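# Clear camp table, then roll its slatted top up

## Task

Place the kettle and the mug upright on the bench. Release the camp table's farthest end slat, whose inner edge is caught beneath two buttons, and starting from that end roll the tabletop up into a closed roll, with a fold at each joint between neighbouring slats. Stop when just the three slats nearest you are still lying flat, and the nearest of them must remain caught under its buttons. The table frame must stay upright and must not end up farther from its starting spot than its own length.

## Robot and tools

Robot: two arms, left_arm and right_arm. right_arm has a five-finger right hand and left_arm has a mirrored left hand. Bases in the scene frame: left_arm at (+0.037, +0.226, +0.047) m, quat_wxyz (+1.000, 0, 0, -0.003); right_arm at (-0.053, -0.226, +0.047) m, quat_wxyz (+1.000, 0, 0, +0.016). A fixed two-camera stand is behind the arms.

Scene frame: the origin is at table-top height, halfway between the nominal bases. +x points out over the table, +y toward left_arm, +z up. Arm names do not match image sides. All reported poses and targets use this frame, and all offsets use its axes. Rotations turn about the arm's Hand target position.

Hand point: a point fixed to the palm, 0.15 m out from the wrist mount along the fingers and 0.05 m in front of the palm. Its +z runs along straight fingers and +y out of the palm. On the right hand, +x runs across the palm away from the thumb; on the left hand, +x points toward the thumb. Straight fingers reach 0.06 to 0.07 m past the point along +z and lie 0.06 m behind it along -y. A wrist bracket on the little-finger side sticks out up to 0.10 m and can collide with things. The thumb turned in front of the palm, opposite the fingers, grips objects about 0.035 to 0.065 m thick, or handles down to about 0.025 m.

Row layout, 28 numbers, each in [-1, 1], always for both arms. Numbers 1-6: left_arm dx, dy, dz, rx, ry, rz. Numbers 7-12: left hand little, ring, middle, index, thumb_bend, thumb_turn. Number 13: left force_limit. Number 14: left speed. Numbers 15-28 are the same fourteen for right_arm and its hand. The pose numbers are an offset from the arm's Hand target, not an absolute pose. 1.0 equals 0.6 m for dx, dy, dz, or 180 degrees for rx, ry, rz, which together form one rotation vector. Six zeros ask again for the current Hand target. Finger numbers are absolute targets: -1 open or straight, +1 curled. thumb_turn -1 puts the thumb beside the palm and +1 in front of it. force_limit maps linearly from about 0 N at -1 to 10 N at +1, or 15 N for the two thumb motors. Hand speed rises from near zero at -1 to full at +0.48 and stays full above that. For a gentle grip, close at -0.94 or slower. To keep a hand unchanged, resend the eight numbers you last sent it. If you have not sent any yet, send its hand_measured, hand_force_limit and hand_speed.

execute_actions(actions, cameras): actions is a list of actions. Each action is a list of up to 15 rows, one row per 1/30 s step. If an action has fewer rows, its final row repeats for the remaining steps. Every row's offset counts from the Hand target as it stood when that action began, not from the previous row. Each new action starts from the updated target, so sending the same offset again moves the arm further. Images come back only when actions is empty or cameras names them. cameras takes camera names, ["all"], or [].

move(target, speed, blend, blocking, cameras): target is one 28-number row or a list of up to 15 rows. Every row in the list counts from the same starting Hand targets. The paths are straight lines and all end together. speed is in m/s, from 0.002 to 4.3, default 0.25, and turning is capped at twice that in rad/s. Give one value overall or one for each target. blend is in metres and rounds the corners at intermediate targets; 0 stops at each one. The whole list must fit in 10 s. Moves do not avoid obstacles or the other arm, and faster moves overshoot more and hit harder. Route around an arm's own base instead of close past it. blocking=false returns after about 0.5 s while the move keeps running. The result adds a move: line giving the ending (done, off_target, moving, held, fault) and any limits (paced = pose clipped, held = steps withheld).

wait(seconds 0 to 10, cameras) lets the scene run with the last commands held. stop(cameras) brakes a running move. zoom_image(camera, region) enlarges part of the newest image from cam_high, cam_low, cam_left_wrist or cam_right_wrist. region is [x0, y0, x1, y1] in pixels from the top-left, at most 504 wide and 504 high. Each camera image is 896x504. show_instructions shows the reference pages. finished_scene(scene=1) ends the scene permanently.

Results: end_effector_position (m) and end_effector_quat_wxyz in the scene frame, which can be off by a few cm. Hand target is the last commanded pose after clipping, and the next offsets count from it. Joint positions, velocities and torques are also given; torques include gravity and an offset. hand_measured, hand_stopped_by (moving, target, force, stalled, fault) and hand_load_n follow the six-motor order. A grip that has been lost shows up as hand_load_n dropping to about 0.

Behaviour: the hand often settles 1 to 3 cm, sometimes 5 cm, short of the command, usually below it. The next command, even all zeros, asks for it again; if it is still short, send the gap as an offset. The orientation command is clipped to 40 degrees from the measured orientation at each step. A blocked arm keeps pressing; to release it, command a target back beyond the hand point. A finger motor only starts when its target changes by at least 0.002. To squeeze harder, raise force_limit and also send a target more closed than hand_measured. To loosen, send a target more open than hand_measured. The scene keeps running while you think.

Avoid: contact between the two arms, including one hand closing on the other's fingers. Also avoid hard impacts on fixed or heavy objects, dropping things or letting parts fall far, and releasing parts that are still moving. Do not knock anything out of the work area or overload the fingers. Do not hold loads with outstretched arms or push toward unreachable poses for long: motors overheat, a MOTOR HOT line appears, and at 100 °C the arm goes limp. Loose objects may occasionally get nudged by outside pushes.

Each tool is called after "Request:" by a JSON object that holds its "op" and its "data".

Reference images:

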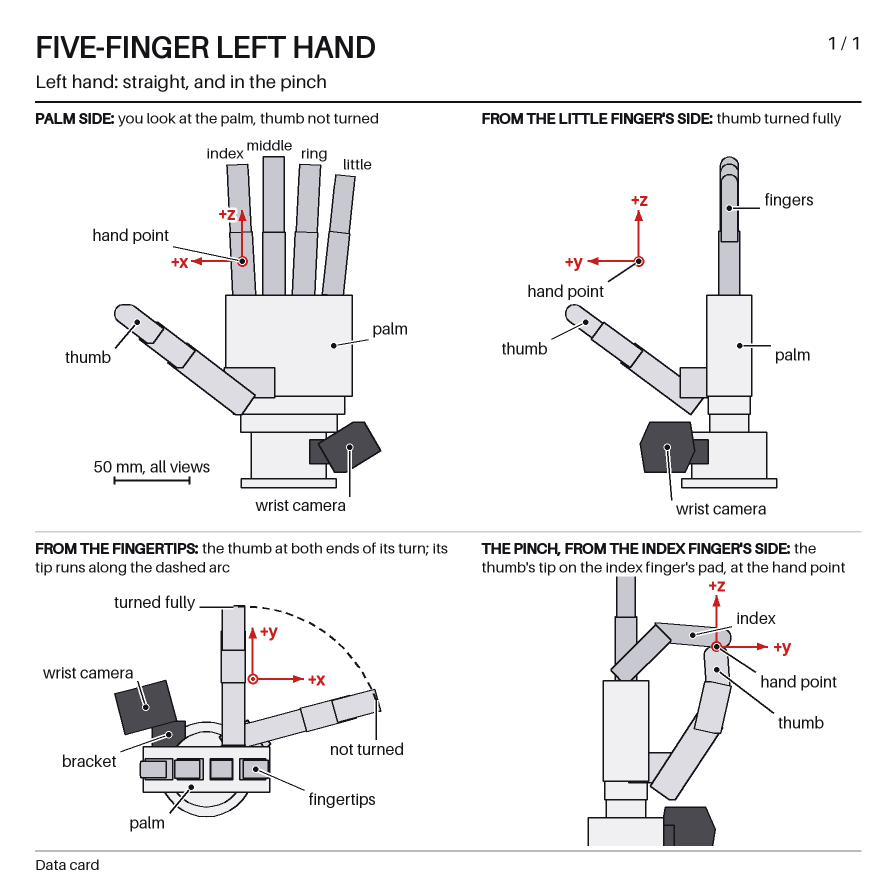

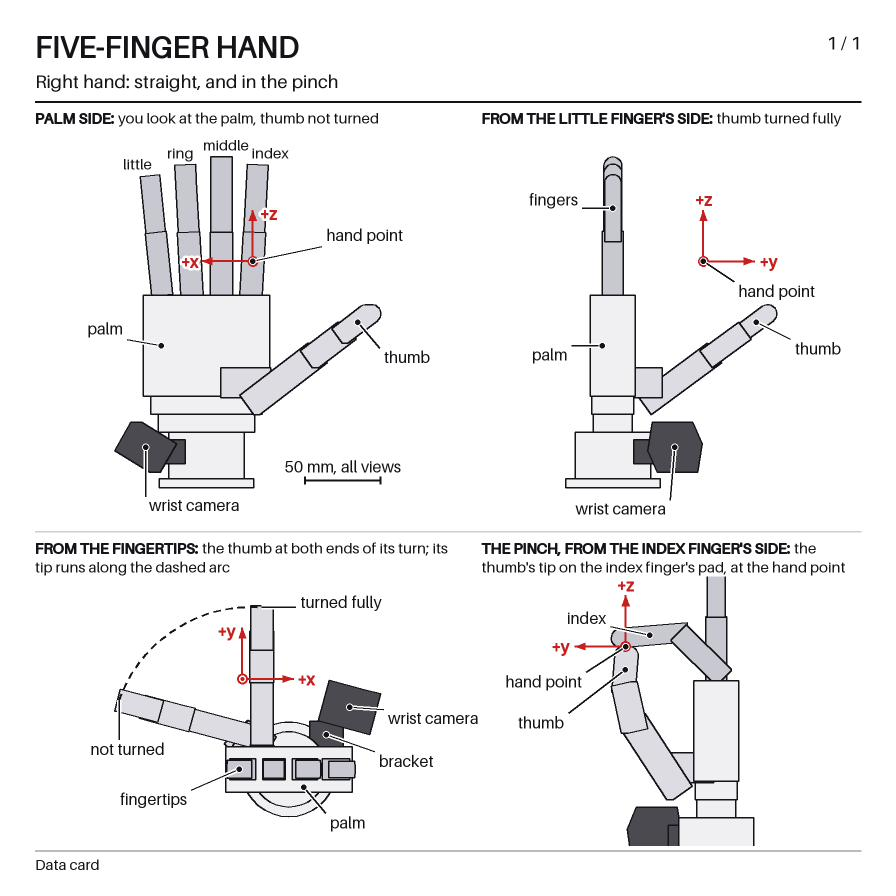

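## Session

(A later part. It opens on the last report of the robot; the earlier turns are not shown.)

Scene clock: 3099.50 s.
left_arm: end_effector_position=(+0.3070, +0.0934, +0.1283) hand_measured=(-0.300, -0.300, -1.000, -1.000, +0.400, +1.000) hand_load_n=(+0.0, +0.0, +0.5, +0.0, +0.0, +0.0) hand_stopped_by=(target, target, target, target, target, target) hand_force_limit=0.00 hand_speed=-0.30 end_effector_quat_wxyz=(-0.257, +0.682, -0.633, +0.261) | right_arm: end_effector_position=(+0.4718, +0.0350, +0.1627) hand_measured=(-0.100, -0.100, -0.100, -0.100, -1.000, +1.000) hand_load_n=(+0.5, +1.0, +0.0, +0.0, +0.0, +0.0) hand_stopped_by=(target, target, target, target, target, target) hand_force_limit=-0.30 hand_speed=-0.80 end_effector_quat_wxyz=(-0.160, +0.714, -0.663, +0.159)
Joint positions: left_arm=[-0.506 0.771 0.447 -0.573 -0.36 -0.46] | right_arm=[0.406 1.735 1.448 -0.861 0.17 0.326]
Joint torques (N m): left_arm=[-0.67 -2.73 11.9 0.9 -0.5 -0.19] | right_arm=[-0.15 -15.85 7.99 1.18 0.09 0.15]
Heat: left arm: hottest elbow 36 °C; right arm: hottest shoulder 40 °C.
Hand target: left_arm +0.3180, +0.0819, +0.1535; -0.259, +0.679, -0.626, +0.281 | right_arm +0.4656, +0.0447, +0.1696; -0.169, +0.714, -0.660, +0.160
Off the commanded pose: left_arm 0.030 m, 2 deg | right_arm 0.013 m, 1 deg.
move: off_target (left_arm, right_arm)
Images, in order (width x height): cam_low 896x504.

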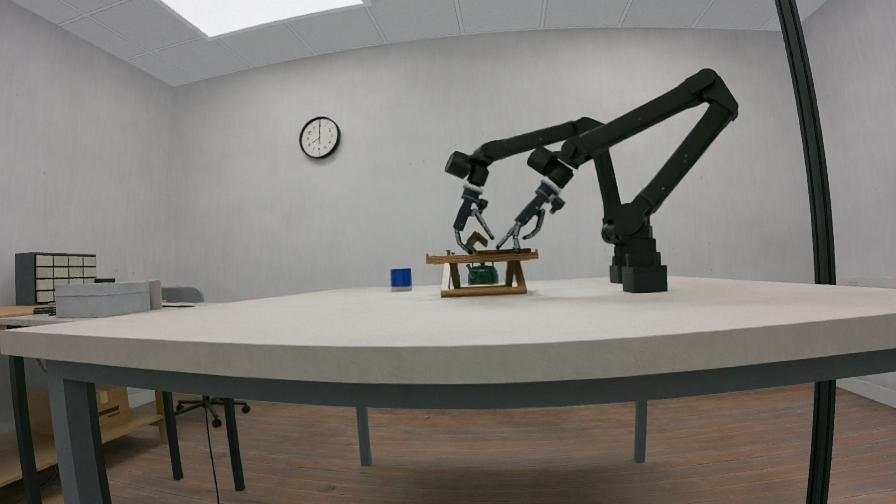

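Request:
{"op": "move", "data": {"target": [[0,0.0,0.0,0,0,0,-0.3,-0.3,-1,-1,0.4,1,0,-0.3, -0.011,0,0.001,0,-0.05,0,-0.2,-0.2,-0.2,-0.2,-1,1,-0.3,-0.8]], "speed": [0.03], "cameras": ["cam_low"]}}

Request:
{"op": "zoom_image", "data": {"camera": "cam_low", "region": [435, 205, 507, 265]}}

Scene clock: 3108.07 s.
left_arm: end_effector_position=(+0.3070, +0.0934, +0.1283) hand_measured=(-0.300, -0.300, -1.000, -1.000, +0.400, +1.000) hand_load_n=(+0.0, +0.0, +0.0, +0.0, +0.0, +0.0) hand_stopped_by=(target, target, target, target, target, target) hand_force_limit=0.00 hand_speed=-0.30 end_effector_quat_wxyz=(-0.257, +0.682, -0.633, +0.261) | right_arm: end_effector_position=(+0.4653, +0.0352, +0.1647) hand_measured=(-0.200, -0.200, -0.200, -0.200, -1.000, +1.000) hand_load_n=(+0.5, +1.0, +0.0, +0.5, +0.0, +0.0) hand_stopped_by=(target, target, target, target, target, target) hand_force_limit=-0.30 hand_speed=-0.80 end_effector_quat_wxyz=(-0.211, +0.698, -0.650, +0.215)
Joint positions: left_arm=[-0.506 0.771 0.447 -0.573 -0.36 -0.46] | right_arm=[0.438 1.636 1.292 -0.662 0.249 0.326]
Joint torques (N m): left_arm=[-0.62 -3.02 11.82 0.88 -0.5 -0.19] | right_arm=[-0.79 -14.1 8.43 1.65 0.13 0.08]
Heat: left arm: hottest elbow 36 °C; right arm: hottest shoulder 39 °C.
Hand target: left_arm +0.3180, +0.0819, +0.1535; -0.259, +0.679, -0.626, +0.281 | right_arm +0.4591, +0.0447, +0.1701; -0.220, +0.700, -0.645, +0.215
Off the commanded pose: left_arm 0.030 m, 2 deg | right_arm 0.013 m, 1 deg.
move: off_target (left_arm, right_arm)
Images, in order (width x height): cam_low 896x504.

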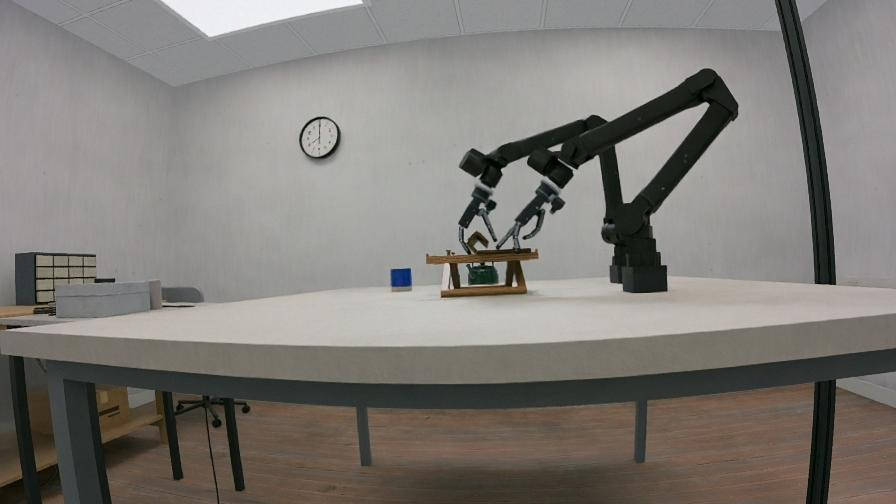

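Scaled by 7.000 from the camera's 896x504 image, which has a finer 1280x720 frame.

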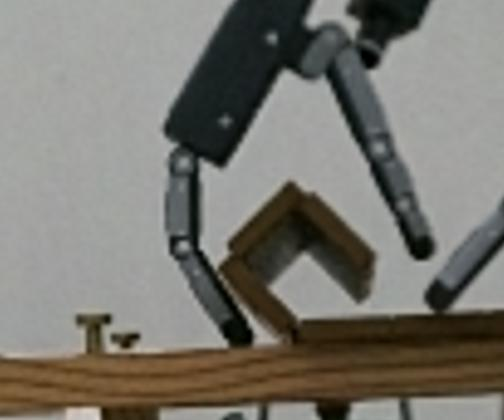

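Request:
{"op": "move", "data": {"target": [[0,0.0,0.0,0,0,0,-0.3,-0.3,-1,-1,0.4,1,0,-0.3, -0.014,0,-0.003,0,-0.04,0,-0.2,-0.2,-0.2,-0.2,-1,1,-0.3,-0.8]], "speed": [0.03], "cameras": ["cam_low"]}}

Request:
{"op": "zoom_image", "data": {"camera": "cam_low", "region": [435, 205, 507, 265]}}

Scene clock: 3118.77 s.
left_arm: end_effector_position=(+0.3070, +0.0934, +0.1283) hand_measured=(-0.300, -0.300, -1.000, -1.000, +0.400, +1.000) hand_load_n=(+0.0, +0.0, +0.0, +0.0, +0.0, +0.0) hand_stopped_by=(target, target, target, target, target, target) hand_force_limit=0.00 hand_speed=-0.30 end_effector_quat_wxyz=(-0.257, +0.682, -0.633, +0.261) | right_arm: end_effector_position=(+0.4550, +0.0377, +0.1641) hand_measured=(-0.200, -0.200, -0.200, -0.200, -1.000, +1.000) hand_load_n=(+0.0, +0.5, +0.0, +0.0, +0.0, +0.0) hand_stopped_by=(target, target, target, target, target, target) hand_force_limit=-0.30 hand_speed=-0.80 end_effector_quat_wxyz=(-0.252, +0.681, -0.638, +0.256)
Joint positions: left_arm=[-0.506 0.771 0.447 -0.573 -0.36 -0.46] | right_arm=[0.473 1.562 1.161 -0.494 0.315 0.326]
Joint torques (N m): left_arm=[-0.73 -2.73 11.92 0.87 -0.45 -0.19] | right_arm=[-0.97 -13.16 8.08 2.14 0.19 -0.04]
Heat: left arm: hottest elbow 37 °C; right arm: hottest shoulder 38 °C.
Hand target: left_arm +0.3180, +0.0819, +0.1535; -0.259, +0.679, -0.626, +0.281 | right_arm +0.4506, +0.0447, +0.1683; -0.260, +0.685, -0.630, +0.259
Off the commanded pose: left_arm 0.030 m, 2 deg | right_arm 0.009 m, 1 deg.
move: off_target (left_arm)
Images, in order (width x height): cam_low 896x504.

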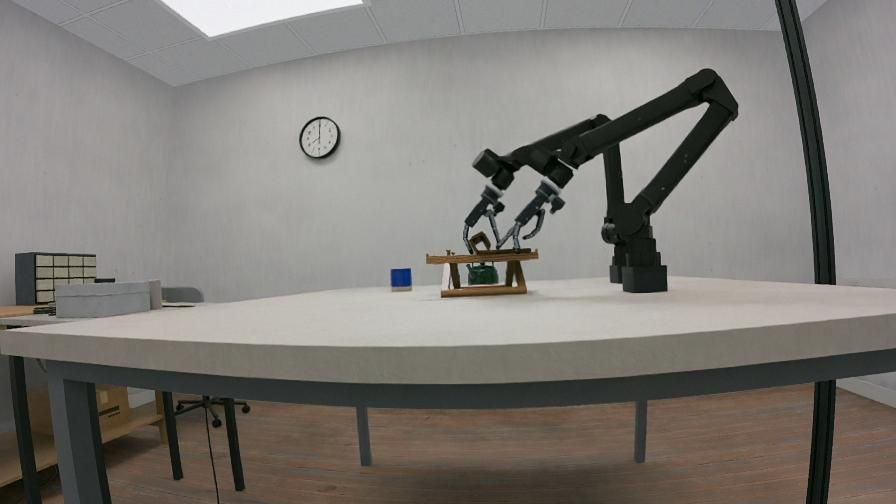

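Scaled by 7.000 from the camera's 896x504 image, which has a finer 1280x720 frame.

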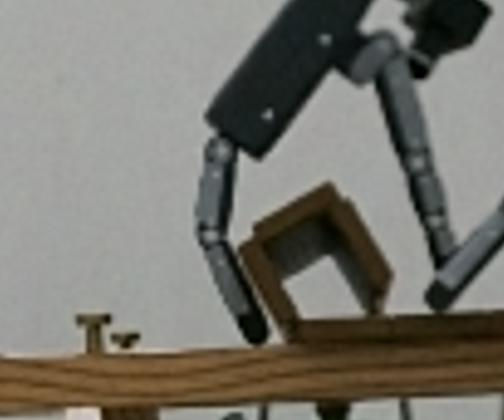

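Request:
{"op": "zoom_image", "data": {"camera": "cam_low", "region": [460, 225, 510, 260]}}

Scaled by 10.080 from the camera's 896x504 image, which has a finer 1280x720 frame.

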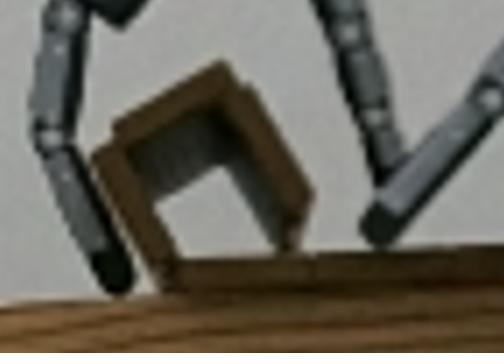

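Request:
{"op": "move", "data": {"target": [[0.036,0.0,-0.034,0,0,0,-0.3,-0.3,-1,-1,0.4,1,0,-0.3, 0,0,0,0,0,0,-0.2,-0.2,-0.2,-0.2,-1,1,-0.3,-0.8]], "speed": [0.03], "cameras": ["cam_low"]}}

Request:
{"op": "zoom_image", "data": {"camera": "cam_low", "region": [460, 225, 510, 260]}}

Scene clock: 3141.13 s.
left_arm: end_effector_position=(+0.3249, +0.0873, +0.1250) hand_measured=(-0.300, -0.300, -1.000, -1.000, +0.400, +1.000) hand_load_n=(+0.0, +0.0, +0.5, -4.5, +0.0, +0.0) hand_stopped_by=(target, target, target, target, target, target) hand_force_limit=0.00 hand_speed=-0.30 end_effector_quat_wxyz=(-0.261, +0.678, -0.630, +0.274) | right_arm: end_effector_position=(+0.4556, +0.0377, +0.1645) hand_measured=(-0.200, -0.200, -0.200, -0.200, -1.000, +1.000) hand_load_n=(+0.0, +0.5, +0.0, +0.5, +0.0, +0.0) hand_stopped_by=(target, target, target, target, target, target) hand_force_limit=-0.30 hand_speed=-0.80 end_effector_quat_wxyz=(-0.252, +0.681, -0.638, +0.257)
Joint positions: left_arm=[-0.49 0.831 0.451 -0.483 -0.348 -0.441] | right_arm=[0.473 1.562 1.161 -0.492 0.316 0.326]
Joint torques (N m): left_arm=[1.96 -0.62 10.32 2.51 0.29 -0.02] | right_arm=[0.03 -13.63 8.23 2.1 0.19 -0.01]
Heat: left arm: hottest elbow 39 °C; right arm: hottest elbow 38 °C.
Hand target: left_arm +0.3395, +0.0820, +0.1330; -0.259, +0.679, -0.626, +0.281 | right_arm +0.4506, +0.0448, +0.1684; -0.260, +0.685, -0.630, +0.259
Off the commanded pose: left_arm 0.018 m, 1 deg | right_arm 0.009 m, 1 deg.
move: off_target (left_arm)
Images, in order (width x height): cam_low 896x504.

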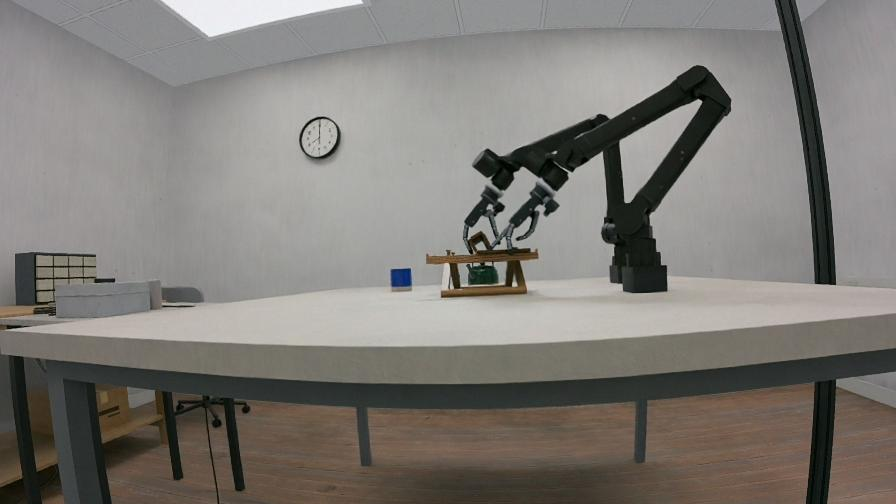

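Scaled by 10.080 from the camera's 896x504 image, which has a finer 1280x720 frame.

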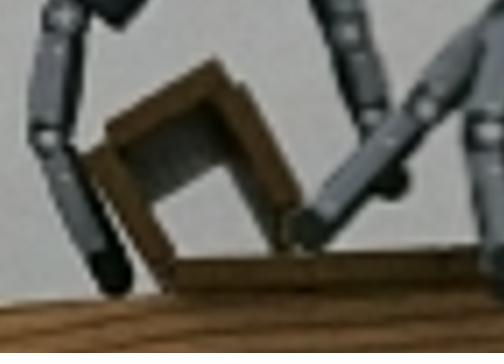

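Request:
{"op": "move", "data": {"target": [[0.018,0.0,-0.003,0,0,0,-0.3,-0.3,-1,-1,0.4,1,0,-0.3, 0,0,0,0,0,0,-0.2,-0.2,-0.2,-0.2,-1,1,-0.3,-0.8]], "speed": [0.03], "cameras": ["cam_low"]}}

Request:
{"op": "zoom_image", "data": {"camera": "cam_low", "region": [460, 225, 510, 260]}}

Scene clock: 3146.47 s.
left_arm: end_effector_position=(+0.3357, +0.0857, +0.1247) hand_measured=(-0.300, -0.300, -1.000, -1.000, +0.400, +1.000) hand_load_n=(+0.0, +0.0, +0.5, -2.5, +0.0, +0.0) hand_stopped_by=(target, target, target, target, target, target) hand_force_limit=0.00 hand_speed=-0.30 end_effector_quat_wxyz=(-0.260, +0.677, -0.630, +0.276) | right_arm: end_effector_position=(+0.4560, +0.0374, +0.1642) hand_measured=(-0.200, -0.200, -0.200, -0.200, -1.000, +1.000) hand_load_n=(+0.5, +1.0, +0.0, +0.5, +0.0, +0.0) hand_stopped_by=(target, target, target, target, target, target) hand_force_limit=-0.30 hand_speed=-0.80 end_effector_quat_wxyz=(-0.253, +0.680, -0.638, +0.259)
Joint positions: left_arm=[-0.471 0.869 0.464 -0.447 -0.332 -0.423] | right_arm=[0.473 1.562 1.16 -0.488 0.319 0.326]
Joint torques (N m): left_arm=[1.67 -1.26 10.26 2.35 0.22 0] | right_arm=[-1.08 -12.63 8.28 1.94 0.13 -0.04]
Heat: left arm: hottest elbow 40 °C; right arm: hottest elbow 38 °C.
Hand target: left_arm +0.3503, +0.0820, +0.1312; -0.259, +0.679, -0.626, +0.281 | right_arm +0.4506, +0.0448, +0.1683; -0.260, +0.685, -0.630, +0.259
Off the commanded pose: left_arm 0.016 m, 1 deg | right_arm 0.010 m, 1 deg.
move: off_target (left_arm)
Images, in order (width x height): cam_low 896x504.

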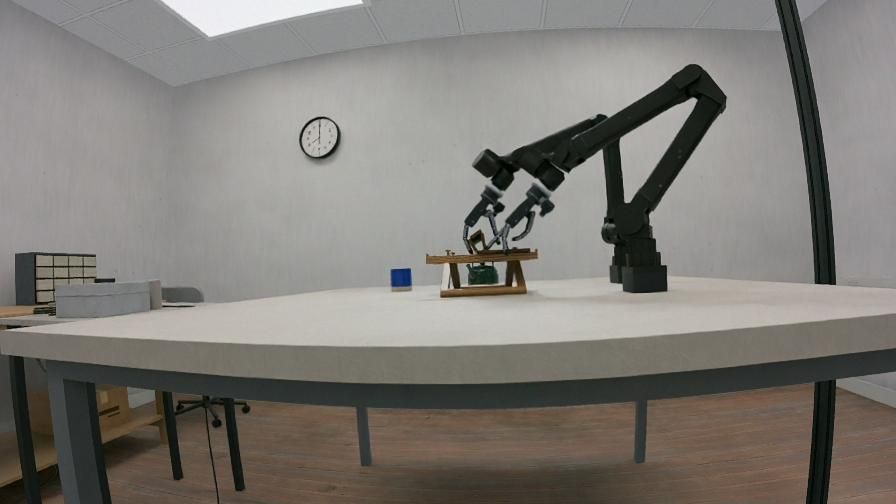

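Scaled by 10.080 from the camera's 896x504 image, which has a finer 1280x720 frame.

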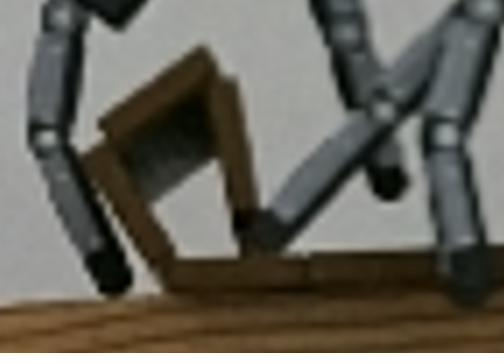

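Request:
{"op": "move", "data": {"target": [[0.0,0.0,-0.004,0,0,0,-0.3,-0.3,-1,-1,0.4,1,0,-0.3, -0.009,0,-0.005,0,-0.045,0,-0.3,-0.3,-0.3,-0.3,-1,1,-0.3,-0.8]], "speed": [0.03], "cameras": ["cam_low"]}}

Request:
{"op": "zoom_image", "data": {"camera": "cam_low", "region": [460, 225, 510, 260]}}

Scene clock: 3156.60 s.
left_arm: end_effector_position=(+0.3371, +0.0852, +0.1244) hand_measured=(-0.300, -0.300, -1.000, -1.000, +0.400, +1.000) hand_load_n=(+0.0, +0.0, +0.0, -2.5, +0.0, +0.0) hand_stopped_by=(target, target, target, target, target, target) hand_force_limit=0.00 hand_speed=-0.30 end_effector_quat_wxyz=(-0.260, +0.677, -0.630, +0.278) | right_arm: end_effector_position=(+0.4534, +0.0375, +0.1608) hand_measured=(-0.300, -0.300, -0.300, -0.300, -1.000, +1.000) hand_load_n=(+0.5, +1.0, +0.0, +1.0, +0.0, +0.0) hand_stopped_by=(target, target, target, target, target, target) hand_force_limit=-0.30 hand_speed=-0.80 end_effector_quat_wxyz=(-0.298, +0.657, -0.622, +0.305)
Joint positions: left_arm=[-0.47 0.874 0.464 -0.44 -0.331 -0.423] | right_arm=[0.502 1.513 1.033 -0.28 0.391 0.309]
Joint torques (N m): left_arm=[1.44 -0.97 9.95 2.48 0.17 -0.02] | right_arm=[-1.14 -12.28 7.94 1.87 0.24 -0.07]
Heat: left arm: hottest elbow 39 °C; right arm: hottest elbow 39 °C.
Hand target: left_arm +0.3502, +0.0820, +0.1287; -0.259, +0.679, -0.626, +0.281 | right_arm +0.4452, +0.0448, +0.1653; -0.304, +0.665, -0.610, +0.306
Off the commanded pose: left_arm 0.014 m, 1 deg | right_arm 0.012 m, 2 deg.
move: off_target (left_arm, right_arm)
Images, in order (width x height): cam_low 896x504.

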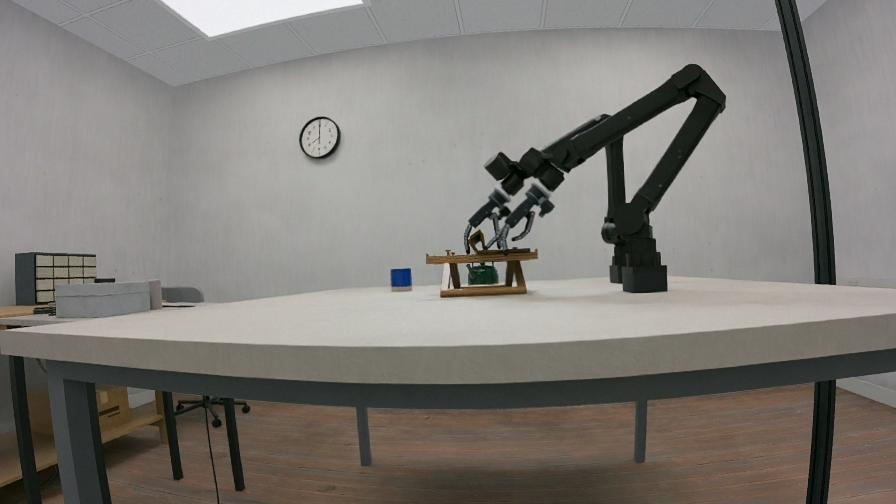

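Scaled by 10.080 from the camera's 896x504 image, which has a finer 1280x720 frame.

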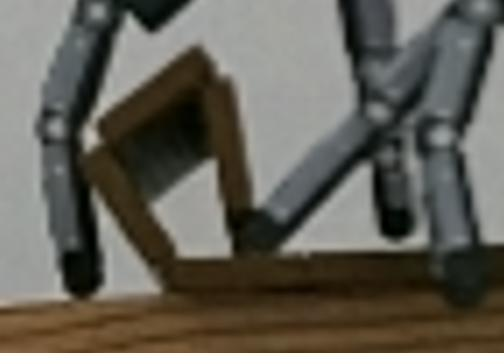

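Request:
{"op": "move", "data": {"target": [[0.0,0.0,0,0,0,0,-0.3,-0.3,-1,-1,0.4,1,0,-0.3, -0.018,0,0.0,0,-0.01,0,-0.3,-0.3,-0.3,-0.3,-1,1,-0.3,-0.8]], "speed": [0.03], "cameras": ["cam_low"]}}

Request:
{"op": "zoom_image", "data": {"camera": "cam_low", "region": [460, 225, 510, 260]}}

Scene clock: 3161.53 s.
left_arm: end_effector_position=(+0.3392, +0.0845, +0.1246) hand_measured=(-0.300, -0.300, -1.000, -1.000, +0.400, +1.000) hand_load_n=(+0.0, +0.0, +0.5, -2.5, +0.0, +0.0) hand_stopped_by=(target, target, target, target, target, target) hand_force_limit=0.00 hand_speed=-0.30 end_effector_quat_wxyz=(-0.261, +0.677, -0.628, +0.280) | right_arm: end_effector_position=(+0.4403, +0.0384, +0.1635) hand_measured=(-0.300, -0.300, -0.300, -0.300, -1.000, +1.000) hand_load_n=(+0.0, +0.0, +0.0, +0.0, +0.0, +0.0) hand_stopped_by=(target, target, target, target, target, target) hand_force_limit=-0.30 hand_speed=-0.80 end_effector_quat_wxyz=(-0.308, +0.653, -0.615, +0.316)
Joint positions: left_arm=[-0.469 0.878 0.464 -0.43 -0.331 -0.423] | right_arm=[0.525 1.474 0.982 -0.239 0.418 0.307]
Joint torques (N m): left_arm=[1.44 -1.08 9.99 2.09 0.16 -0.01] | right_arm=[-0.97 -11.69 7.88 2.19 0.19 -0.06]
Heat: left arm: hottest elbow 39 °C; right arm: hottest elbow 38 °C.
Hand target: left_arm +0.3502, +0.0819, +0.1288; -0.259, +0.679, -0.626, +0.281 | right_arm +0.4345, +0.0447, +0.1654; -0.313, +0.660, -0.605, +0.317
Off the commanded pose: left_arm 0.012 m, 0 deg | right_arm 0.009 m, 2 deg.
move: off_target (left_arm)
Images, in order (width x height): cam_low 896x504.

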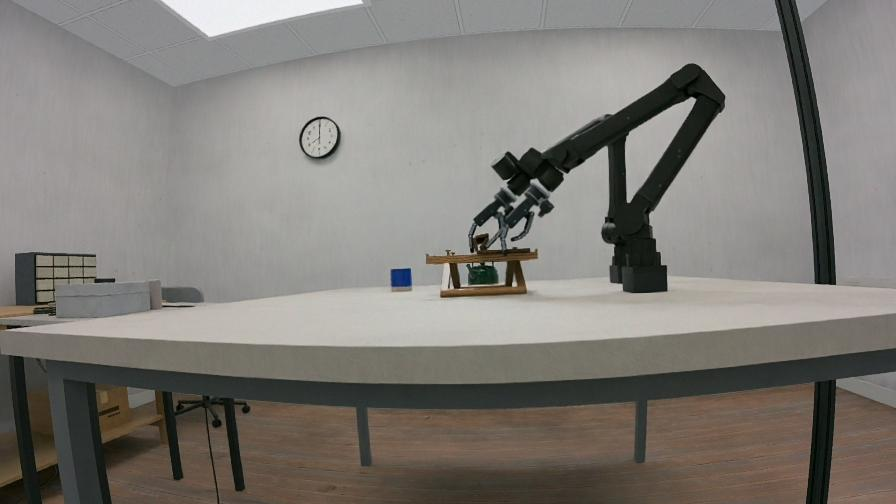

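Scaled by 10.080 from the camera's 896x504 image, which has a finer 1280x720 frame.

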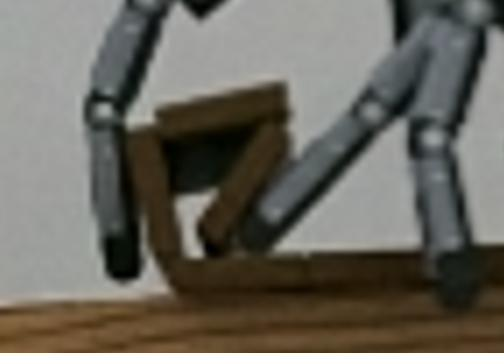

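Request:
{"op": "zoom_image", "data": {"camera": "cam_low", "region": [465, 230, 497, 258]}}

Scaled by 15.750 from the camera's 896x504 image, which has a finer 1280x720 frame.

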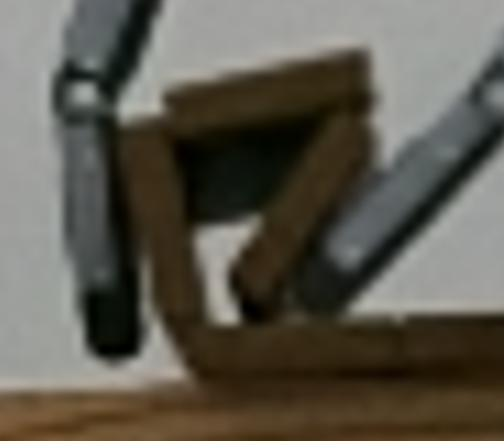

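Request:
{"op": "move", "data": {"target": [[-0.03,0.0,0.01,0,0,0,-0.3,-0.3,-1,-1,0.4,1,0,-0.3, 0.0,0,0.0,0,0,0,-0.3,-0.3,-0.3,-0.3,-1,1,-0.3,-0.8]], "speed": [0.03], "cameras": ["cam_low"]}}

Request:
{"op": "zoom_image", "data": {"camera": "cam_low", "region": [465, 225, 510, 258]}}

Scene clock: 3184.67 s.
left_arm: end_effector_position=(+0.3314, +0.0878, +0.1275) hand_measured=(-0.300, -0.300, -1.000, -1.000, +0.400, +1.000) hand_load_n=(+0.0, +0.5, +0.0, +0.0, +0.0, +0.0) hand_stopped_by=(target, target, target, target, target, target) hand_force_limit=0.00 hand_speed=-0.30 end_effector_quat_wxyz=(-0.261, +0.680, -0.628, +0.274) | right_arm: end_effector_position=(+0.4398, +0.0393, +0.1635) hand_measured=(-0.300, -0.300, -0.300, -0.300, -1.000, +1.000) hand_load_n=(+0.0, +0.0, +0.0, +0.0, +0.0, +0.0) hand_stopped_by=(target, target, target, target, target, target) hand_force_limit=-0.30 hand_speed=-0.80 end_effector_quat_wxyz=(-0.309, +0.654, -0.615, +0.316)
Joint positions: left_arm=[-0.475 0.848 0.464 -0.474 -0.339 -0.433] | right_arm=[0.527 1.474 0.982 -0.239 0.418 0.307]
Joint torques (N m): left_arm=[-0.91 -3.9 8.98 1.39 -0.47 -0.18] | right_arm=[-1.26 -11.11 7.99 2.02 0.15 -0.11]
Heat: left arm: hottest elbow 39 °C; right arm: hottest elbow 38 °C.
Hand target: left_arm +0.3323, +0.0821, +0.1347; -0.259, +0.679, -0.626, +0.281 | right_arm +0.4345, +0.0447, +0.1654; -0.313, +0.660, -0.605, +0.317
Off the commanded pose: left_arm 0.009 m, 1 deg | right_arm 0.008 m, 1 deg.
move: done
Images, in order (width x height): cam_low 896x504.

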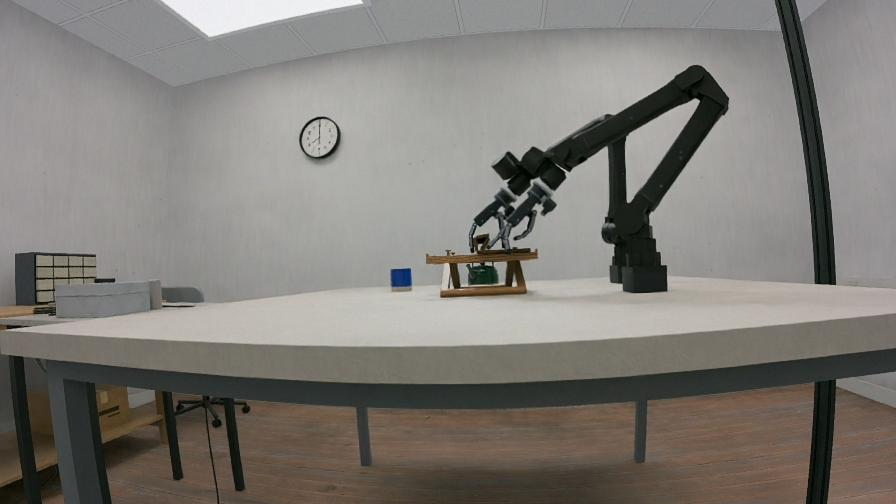

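Scaled by 11.200 from the camera's 896x504 image, which has a finer 1280x720 frame.

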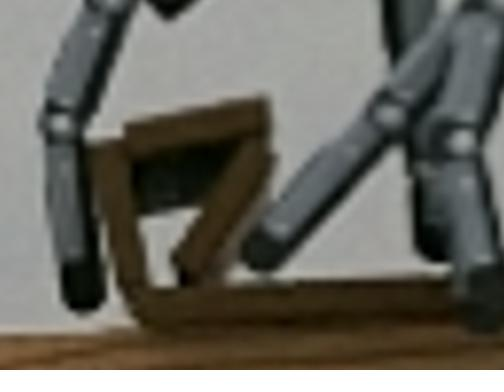

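Request:
{"op": "move", "data": {"target": [[-0.04,0.06,0.02,0,0,0,-0.3,-0.3,-1,-1,0.4,1,0,-0.3, 0.0,0,0.0,0,0,0,-0.3,-0.3,-0.3,-0.3,-1,1,-0.3,-0.8],[-0.05,0.12,0.12,0,0,0,-0.3,-0.3,-1,-1,0.0,1,0,-0.3, 0.0,0,0.0,0,0,0,-0.3,-0.3,-0.3,-0.3,-1,1,-0.3,-0.8]], "speed": [0.06,0.1], "cameras": ["cam_low","cam_high"]}}

Request:
{"op": "zoom_image", "data": {"camera": "cam_low", "region": [465, 225, 510, 258]}}

Request:
{"op": "zoom_image", "data": {"camera": "cam_high", "region": [270, 120, 450, 300]}}

Scene clock: 3195.10 s.
left_arm: end_effector_position=(+0.2901, +0.1526, +0.1763) hand_measured=(-0.300, -0.300, -1.000, -1.000, +0.000, +1.000) hand_load_n=(+0.0, +0.0, +0.0, +0.0, +0.0, +0.0) hand_stopped_by=(target, target, target, target, target, target) hand_force_limit=0.00 hand_speed=-0.30 end_effector_quat_wxyz=(-0.245, +0.685, -0.634, +0.263) | right_arm: end_effector_position=(+0.4398, +0.0393, +0.1635) hand_measured=(-0.300, -0.300, -0.300, -0.300, -1.000, +1.000) hand_load_n=(+0.0, +0.0, +0.0, +0.0, +0.0, +0.0) hand_stopped_by=(target, target, target, target, target, target) hand_force_limit=-0.30 hand_speed=-0.80 end_effector_quat_wxyz=(-0.309, +0.654, -0.615, +0.316)
Joint positions: left_arm=[-0.217 0.569 0.507 -0.787 -0.151 -0.243] | right_arm=[0.527 1.474 0.982 -0.239 0.418 0.307]
Joint torques (N m): left_arm=[1.2 -1.73 12.82 1.24 -0.09 0.07] | right_arm=[-0.56 -11.4 8.1 2.11 0.11 -0.07]
Heat: left arm: hottest elbow 39 °C; right arm: hottest elbow 38 °C.
Hand target: left_arm +0.3023, +0.1540, +0.2068; -0.259, +0.679, -0.626, +0.281 | right_arm +0.4345, +0.0447, +0.1654; -0.313, +0.660, -0.605, +0.317
Off the commanded pose: left_arm 0.033 m, 3 deg | right_arm 0.008 m, 1 deg.
move: off_target (left_arm); target 2's new numbers were sent with left_arm's hand 0.033 m and 3 deg from that target
Images, in order (width x height): cam_high 896x504, cam_low 896x504.

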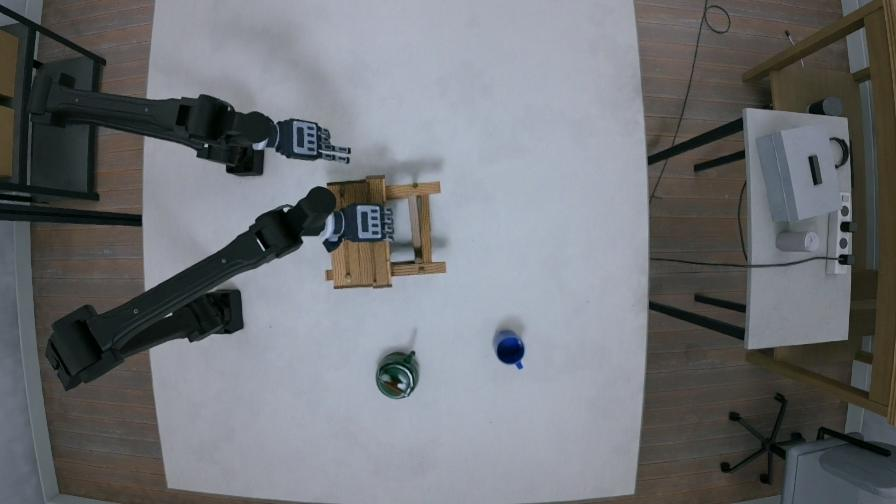

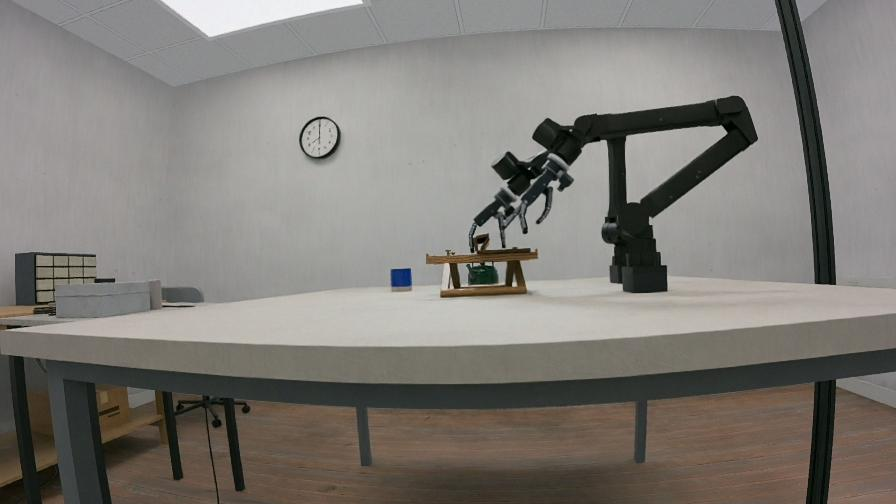

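Scaled by 11.200 from the camera's 896x504 image, which has a finer 1280x720 frame.

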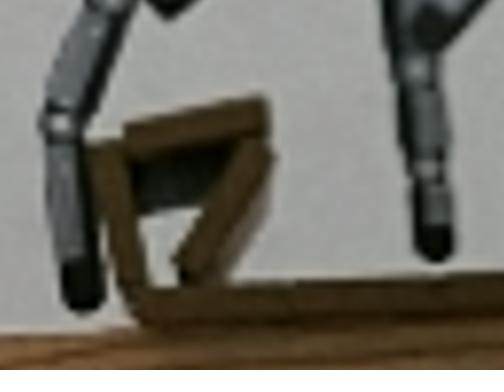

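Scaled by 2.800 from the camera's 896x504 image, which has a finer 1280x720 frame.

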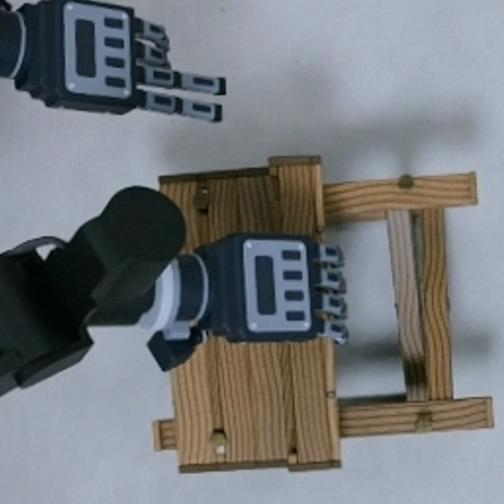

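Request:
{"op": "move", "data": {"target": [[0,0,0,0,0,0,-0.3,-0.3,-1,-1,0.0,1,0,-0.3, 0.022,0,0.03,0,0,0,-0.3,-0.3,-0.3,-0.3,-1,1,-0.3,-0.8],[0,0,0,0,0,0,-0.3,-0.3,-1,-1,0.0,1,0,-0.3, 0.04,0,0.17,0,0,0,-0.3,-0.3,-0.3,-0.3,-1,1,-0.3,-0.8],[0,0,0,0,0,0,-0.3,-0.3,-1,-1,0.0,1,0,-0.3, 0.125,0,0.13,0,0.27,0,-0.6,-0.6,-0.6,-0.6,-1,1,-0.3,-0.5]], "speed": [0.05,0.1,0.15], "cameras": ["cam_low","cam_high"]}}

Request:
{"op": "zoom_image", "data": {"camera": "cam_low", "region": [425, 205, 525, 265]}}

Scene clock: 3224.33 s.
left_arm: end_effector_position=(+0.2901, +0.1526, +0.1763) hand_measured=(-0.300, -0.300, -1.000, -1.000, +0.000, +1.000) hand_load_n=(+0.0, +0.0, +0.0, +0.0, +0.0, +0.0) hand_stopped_by=(target, target, target, target, target, target) hand_force_limit=0.00 hand_speed=-0.30 end_effector_quat_wxyz=(-0.245, +0.685, -0.634, +0.263) | right_arm: end_effector_position=(+0.4970, +0.0475, +0.2446) hand_measured=(-0.600, -0.600, -0.600, -0.600, -1.000, +1.000) hand_load_n=(+0.0, +0.0, +0.0, +0.0, +0.0, +0.0) hand_stopped_by=(target, target, target, target, target, target) hand_force_limit=-0.30 hand_speed=-0.50 end_effector_quat_wxyz=(-0.034, +0.733, -0.679, +0.018)
Joint positions: left_arm=[-0.217 0.569 0.507 -0.787 -0.151 -0.243] | right_arm=[0.354 2.061 2.157 -1.59 0.003 0.31]
Joint torques (N m): left_arm=[1.73 -1.67 12.78 1.21 -0.08 0.06] | right_arm=[-2.49 -14.56 12.81 -0.32 -0.19 -0.06]
Heat: left arm: hottest elbow 45 °C; right arm: hottest elbow 39 °C.
Hand target: left_arm +0.3023, +0.1540, +0.2068; -0.259, +0.679, -0.626, +0.281 | right_arm +0.5094, +0.0447, +0.2433; -0.036, +0.732, -0.680, +0.017
Off the commanded pose: left_arm 0.033 m, 3 deg | right_arm 0.013 m, 0 deg.
move: off_target (left_arm, right_arm); target 3's new numbers were sent with right_arm's hand 0.013 m and 0 deg from that target
Images, in order (width x height): cam_high 896x504, cam_low 896x504.

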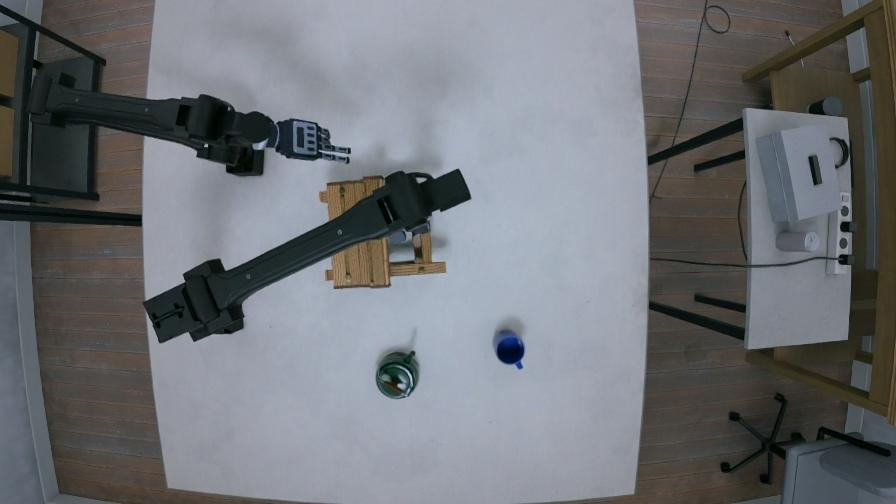

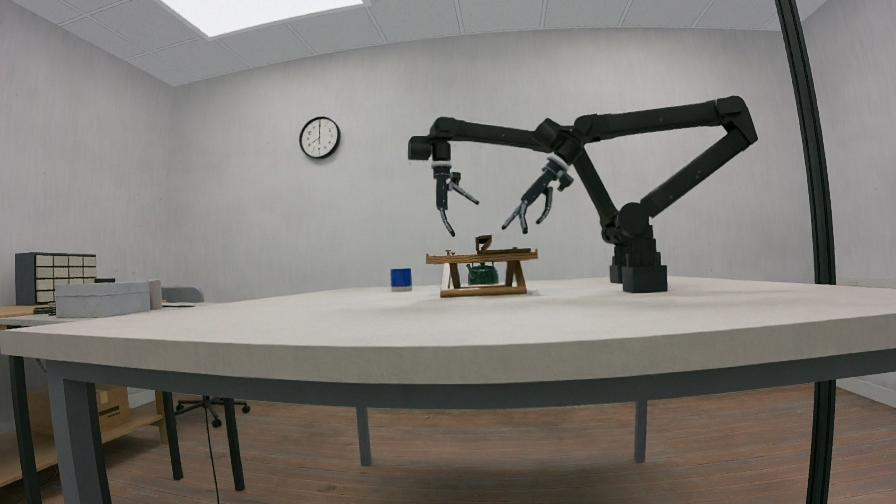

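Scaled by 5.040 from the camera's 896x504 image, which has a finer 1280x720 frame.

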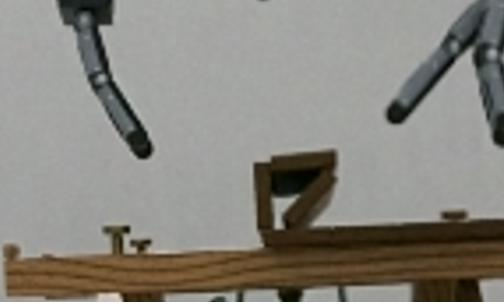

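Request:
{"op": "zoom_image", "data": {"camera": "cam_low", "region": [468, 228, 508, 258]}}

Request:
{"op": "zoom_image", "data": {"camera": "cam_low", "region": [465, 225, 545, 265]}}

Scaled by 12.600 from the camera's 896x504 image, which has a finer 1280x720 frame.

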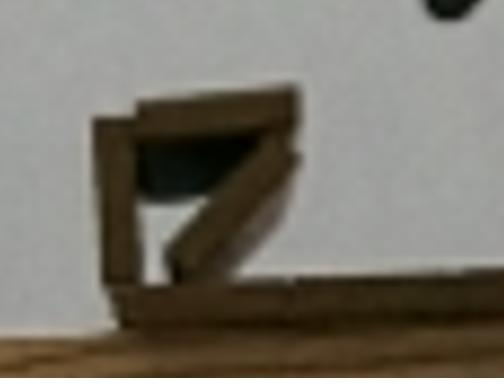

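Scaled by 6.300 from the camera's 896x504 image, which has a finer 1280x720 frame.

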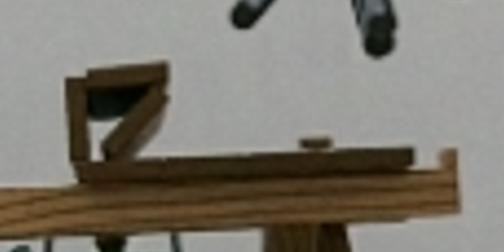

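Request:
{"op": "move", "data": {"target": [[0,0,0,0,0,0,-0.3,-0.3,-1,-1,0.0,1,0,-0.3, -0.006,0,-0.06,0,0,0,-0.6,-0.6,-0.6,-0.6,-1,1,-0.3,-0.5],[0,0,0,0,0,0,-0.3,-0.3,-1,-1,0.0,1,0,-0.3, -0.011,0,-0.122,0,0,0,-0.6,-0.6,-0.6,-0.6,-1,1,-0.3,-0.5]], "speed": [0.08,0.06], "cameras": ["cam_low","cam_right_wrist"]}}

Request:
{"op": "zoom_image", "data": {"camera": "cam_low", "region": [425, 205, 525, 265]}}

Scene clock: 3252.27 s.
left_arm: end_effector_position=(+0.2901, +0.1526, +0.1763) hand_measured=(-0.300, -0.300, -1.000, -1.000, +0.000, +1.000) hand_load_n=(+0.0, +0.0, +0.0, +0.0, +0.0, +0.0) hand_stopped_by=(target, target, target, target, target, target) hand_force_limit=0.00 hand_speed=-0.30 end_effector_quat_wxyz=(-0.245, +0.685, -0.634, +0.263) | right_arm: end_effector_position=(+0.5003, +0.0488, +0.1788) hand_measured=(-0.600, -0.600, -0.600, -0.600, -1.000, +1.000) hand_load_n=(+0.0, +0.0, +0.0, +0.0, +0.0, +0.5) hand_stopped_by=(target, target, target, target, target, target) hand_force_limit=-0.30 hand_speed=-0.50 end_effector_quat_wxyz=(-0.039, +0.733, -0.679, +0.020)
Joint positions: left_arm=[-0.217 0.569 0.507 -0.787 -0.151 -0.243] | right_arm=[0.354 2.061 1.985 -1.408 0.003 0.31]
Joint torques (N m): left_arm=[1.49 -1.85 12.83 1.28 -0.06 0.06] | right_arm=[-2.61 -16.91 8.25 0.8 -0.15 -0.01]
Heat: left arm: hottest elbow 48 °C; right arm: hottest elbow 42 °C.
Hand target: left_arm +0.3023, +0.1540, +0.2068; -0.259, +0.679, -0.626, +0.281 | right_arm +0.5028, +0.0447, +0.1701; -0.036, +0.732, -0.680, +0.017
Off the commanded pose: left_arm 0.033 m, 3 deg | right_arm 0.010 m, 0 deg.
move: off_target (left_arm)
Images, in order (width x height): cam_low 896x504, cam_right_wrist 896x504.

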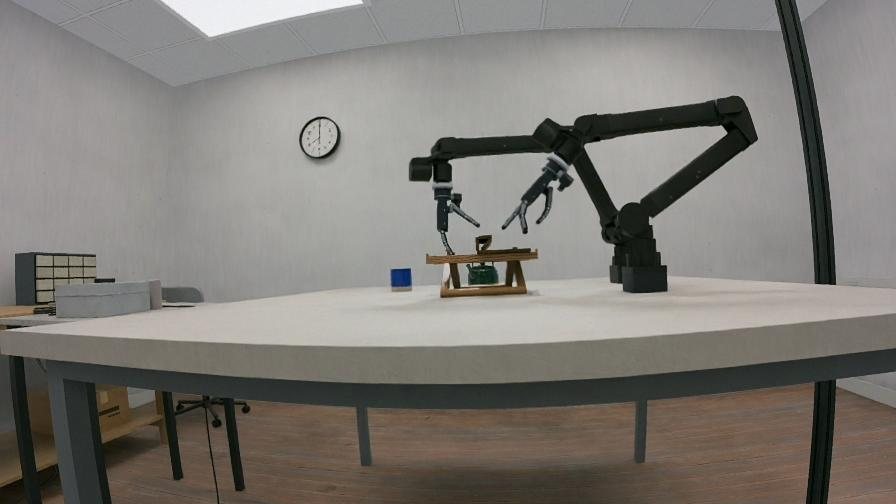

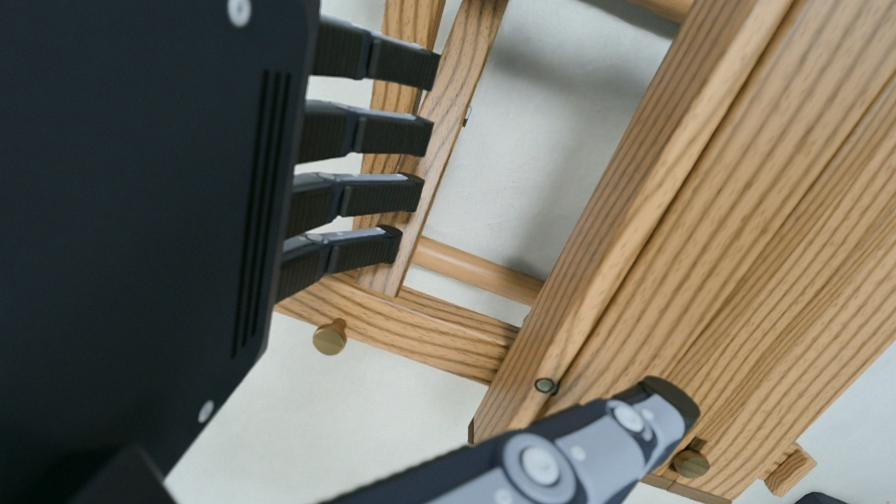

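Scaled by 5.040 from the camera's 896x504 image, which has a finer 1280x720 frame.

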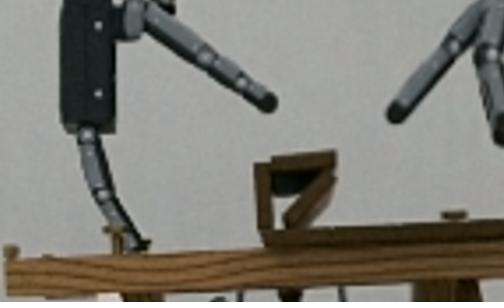

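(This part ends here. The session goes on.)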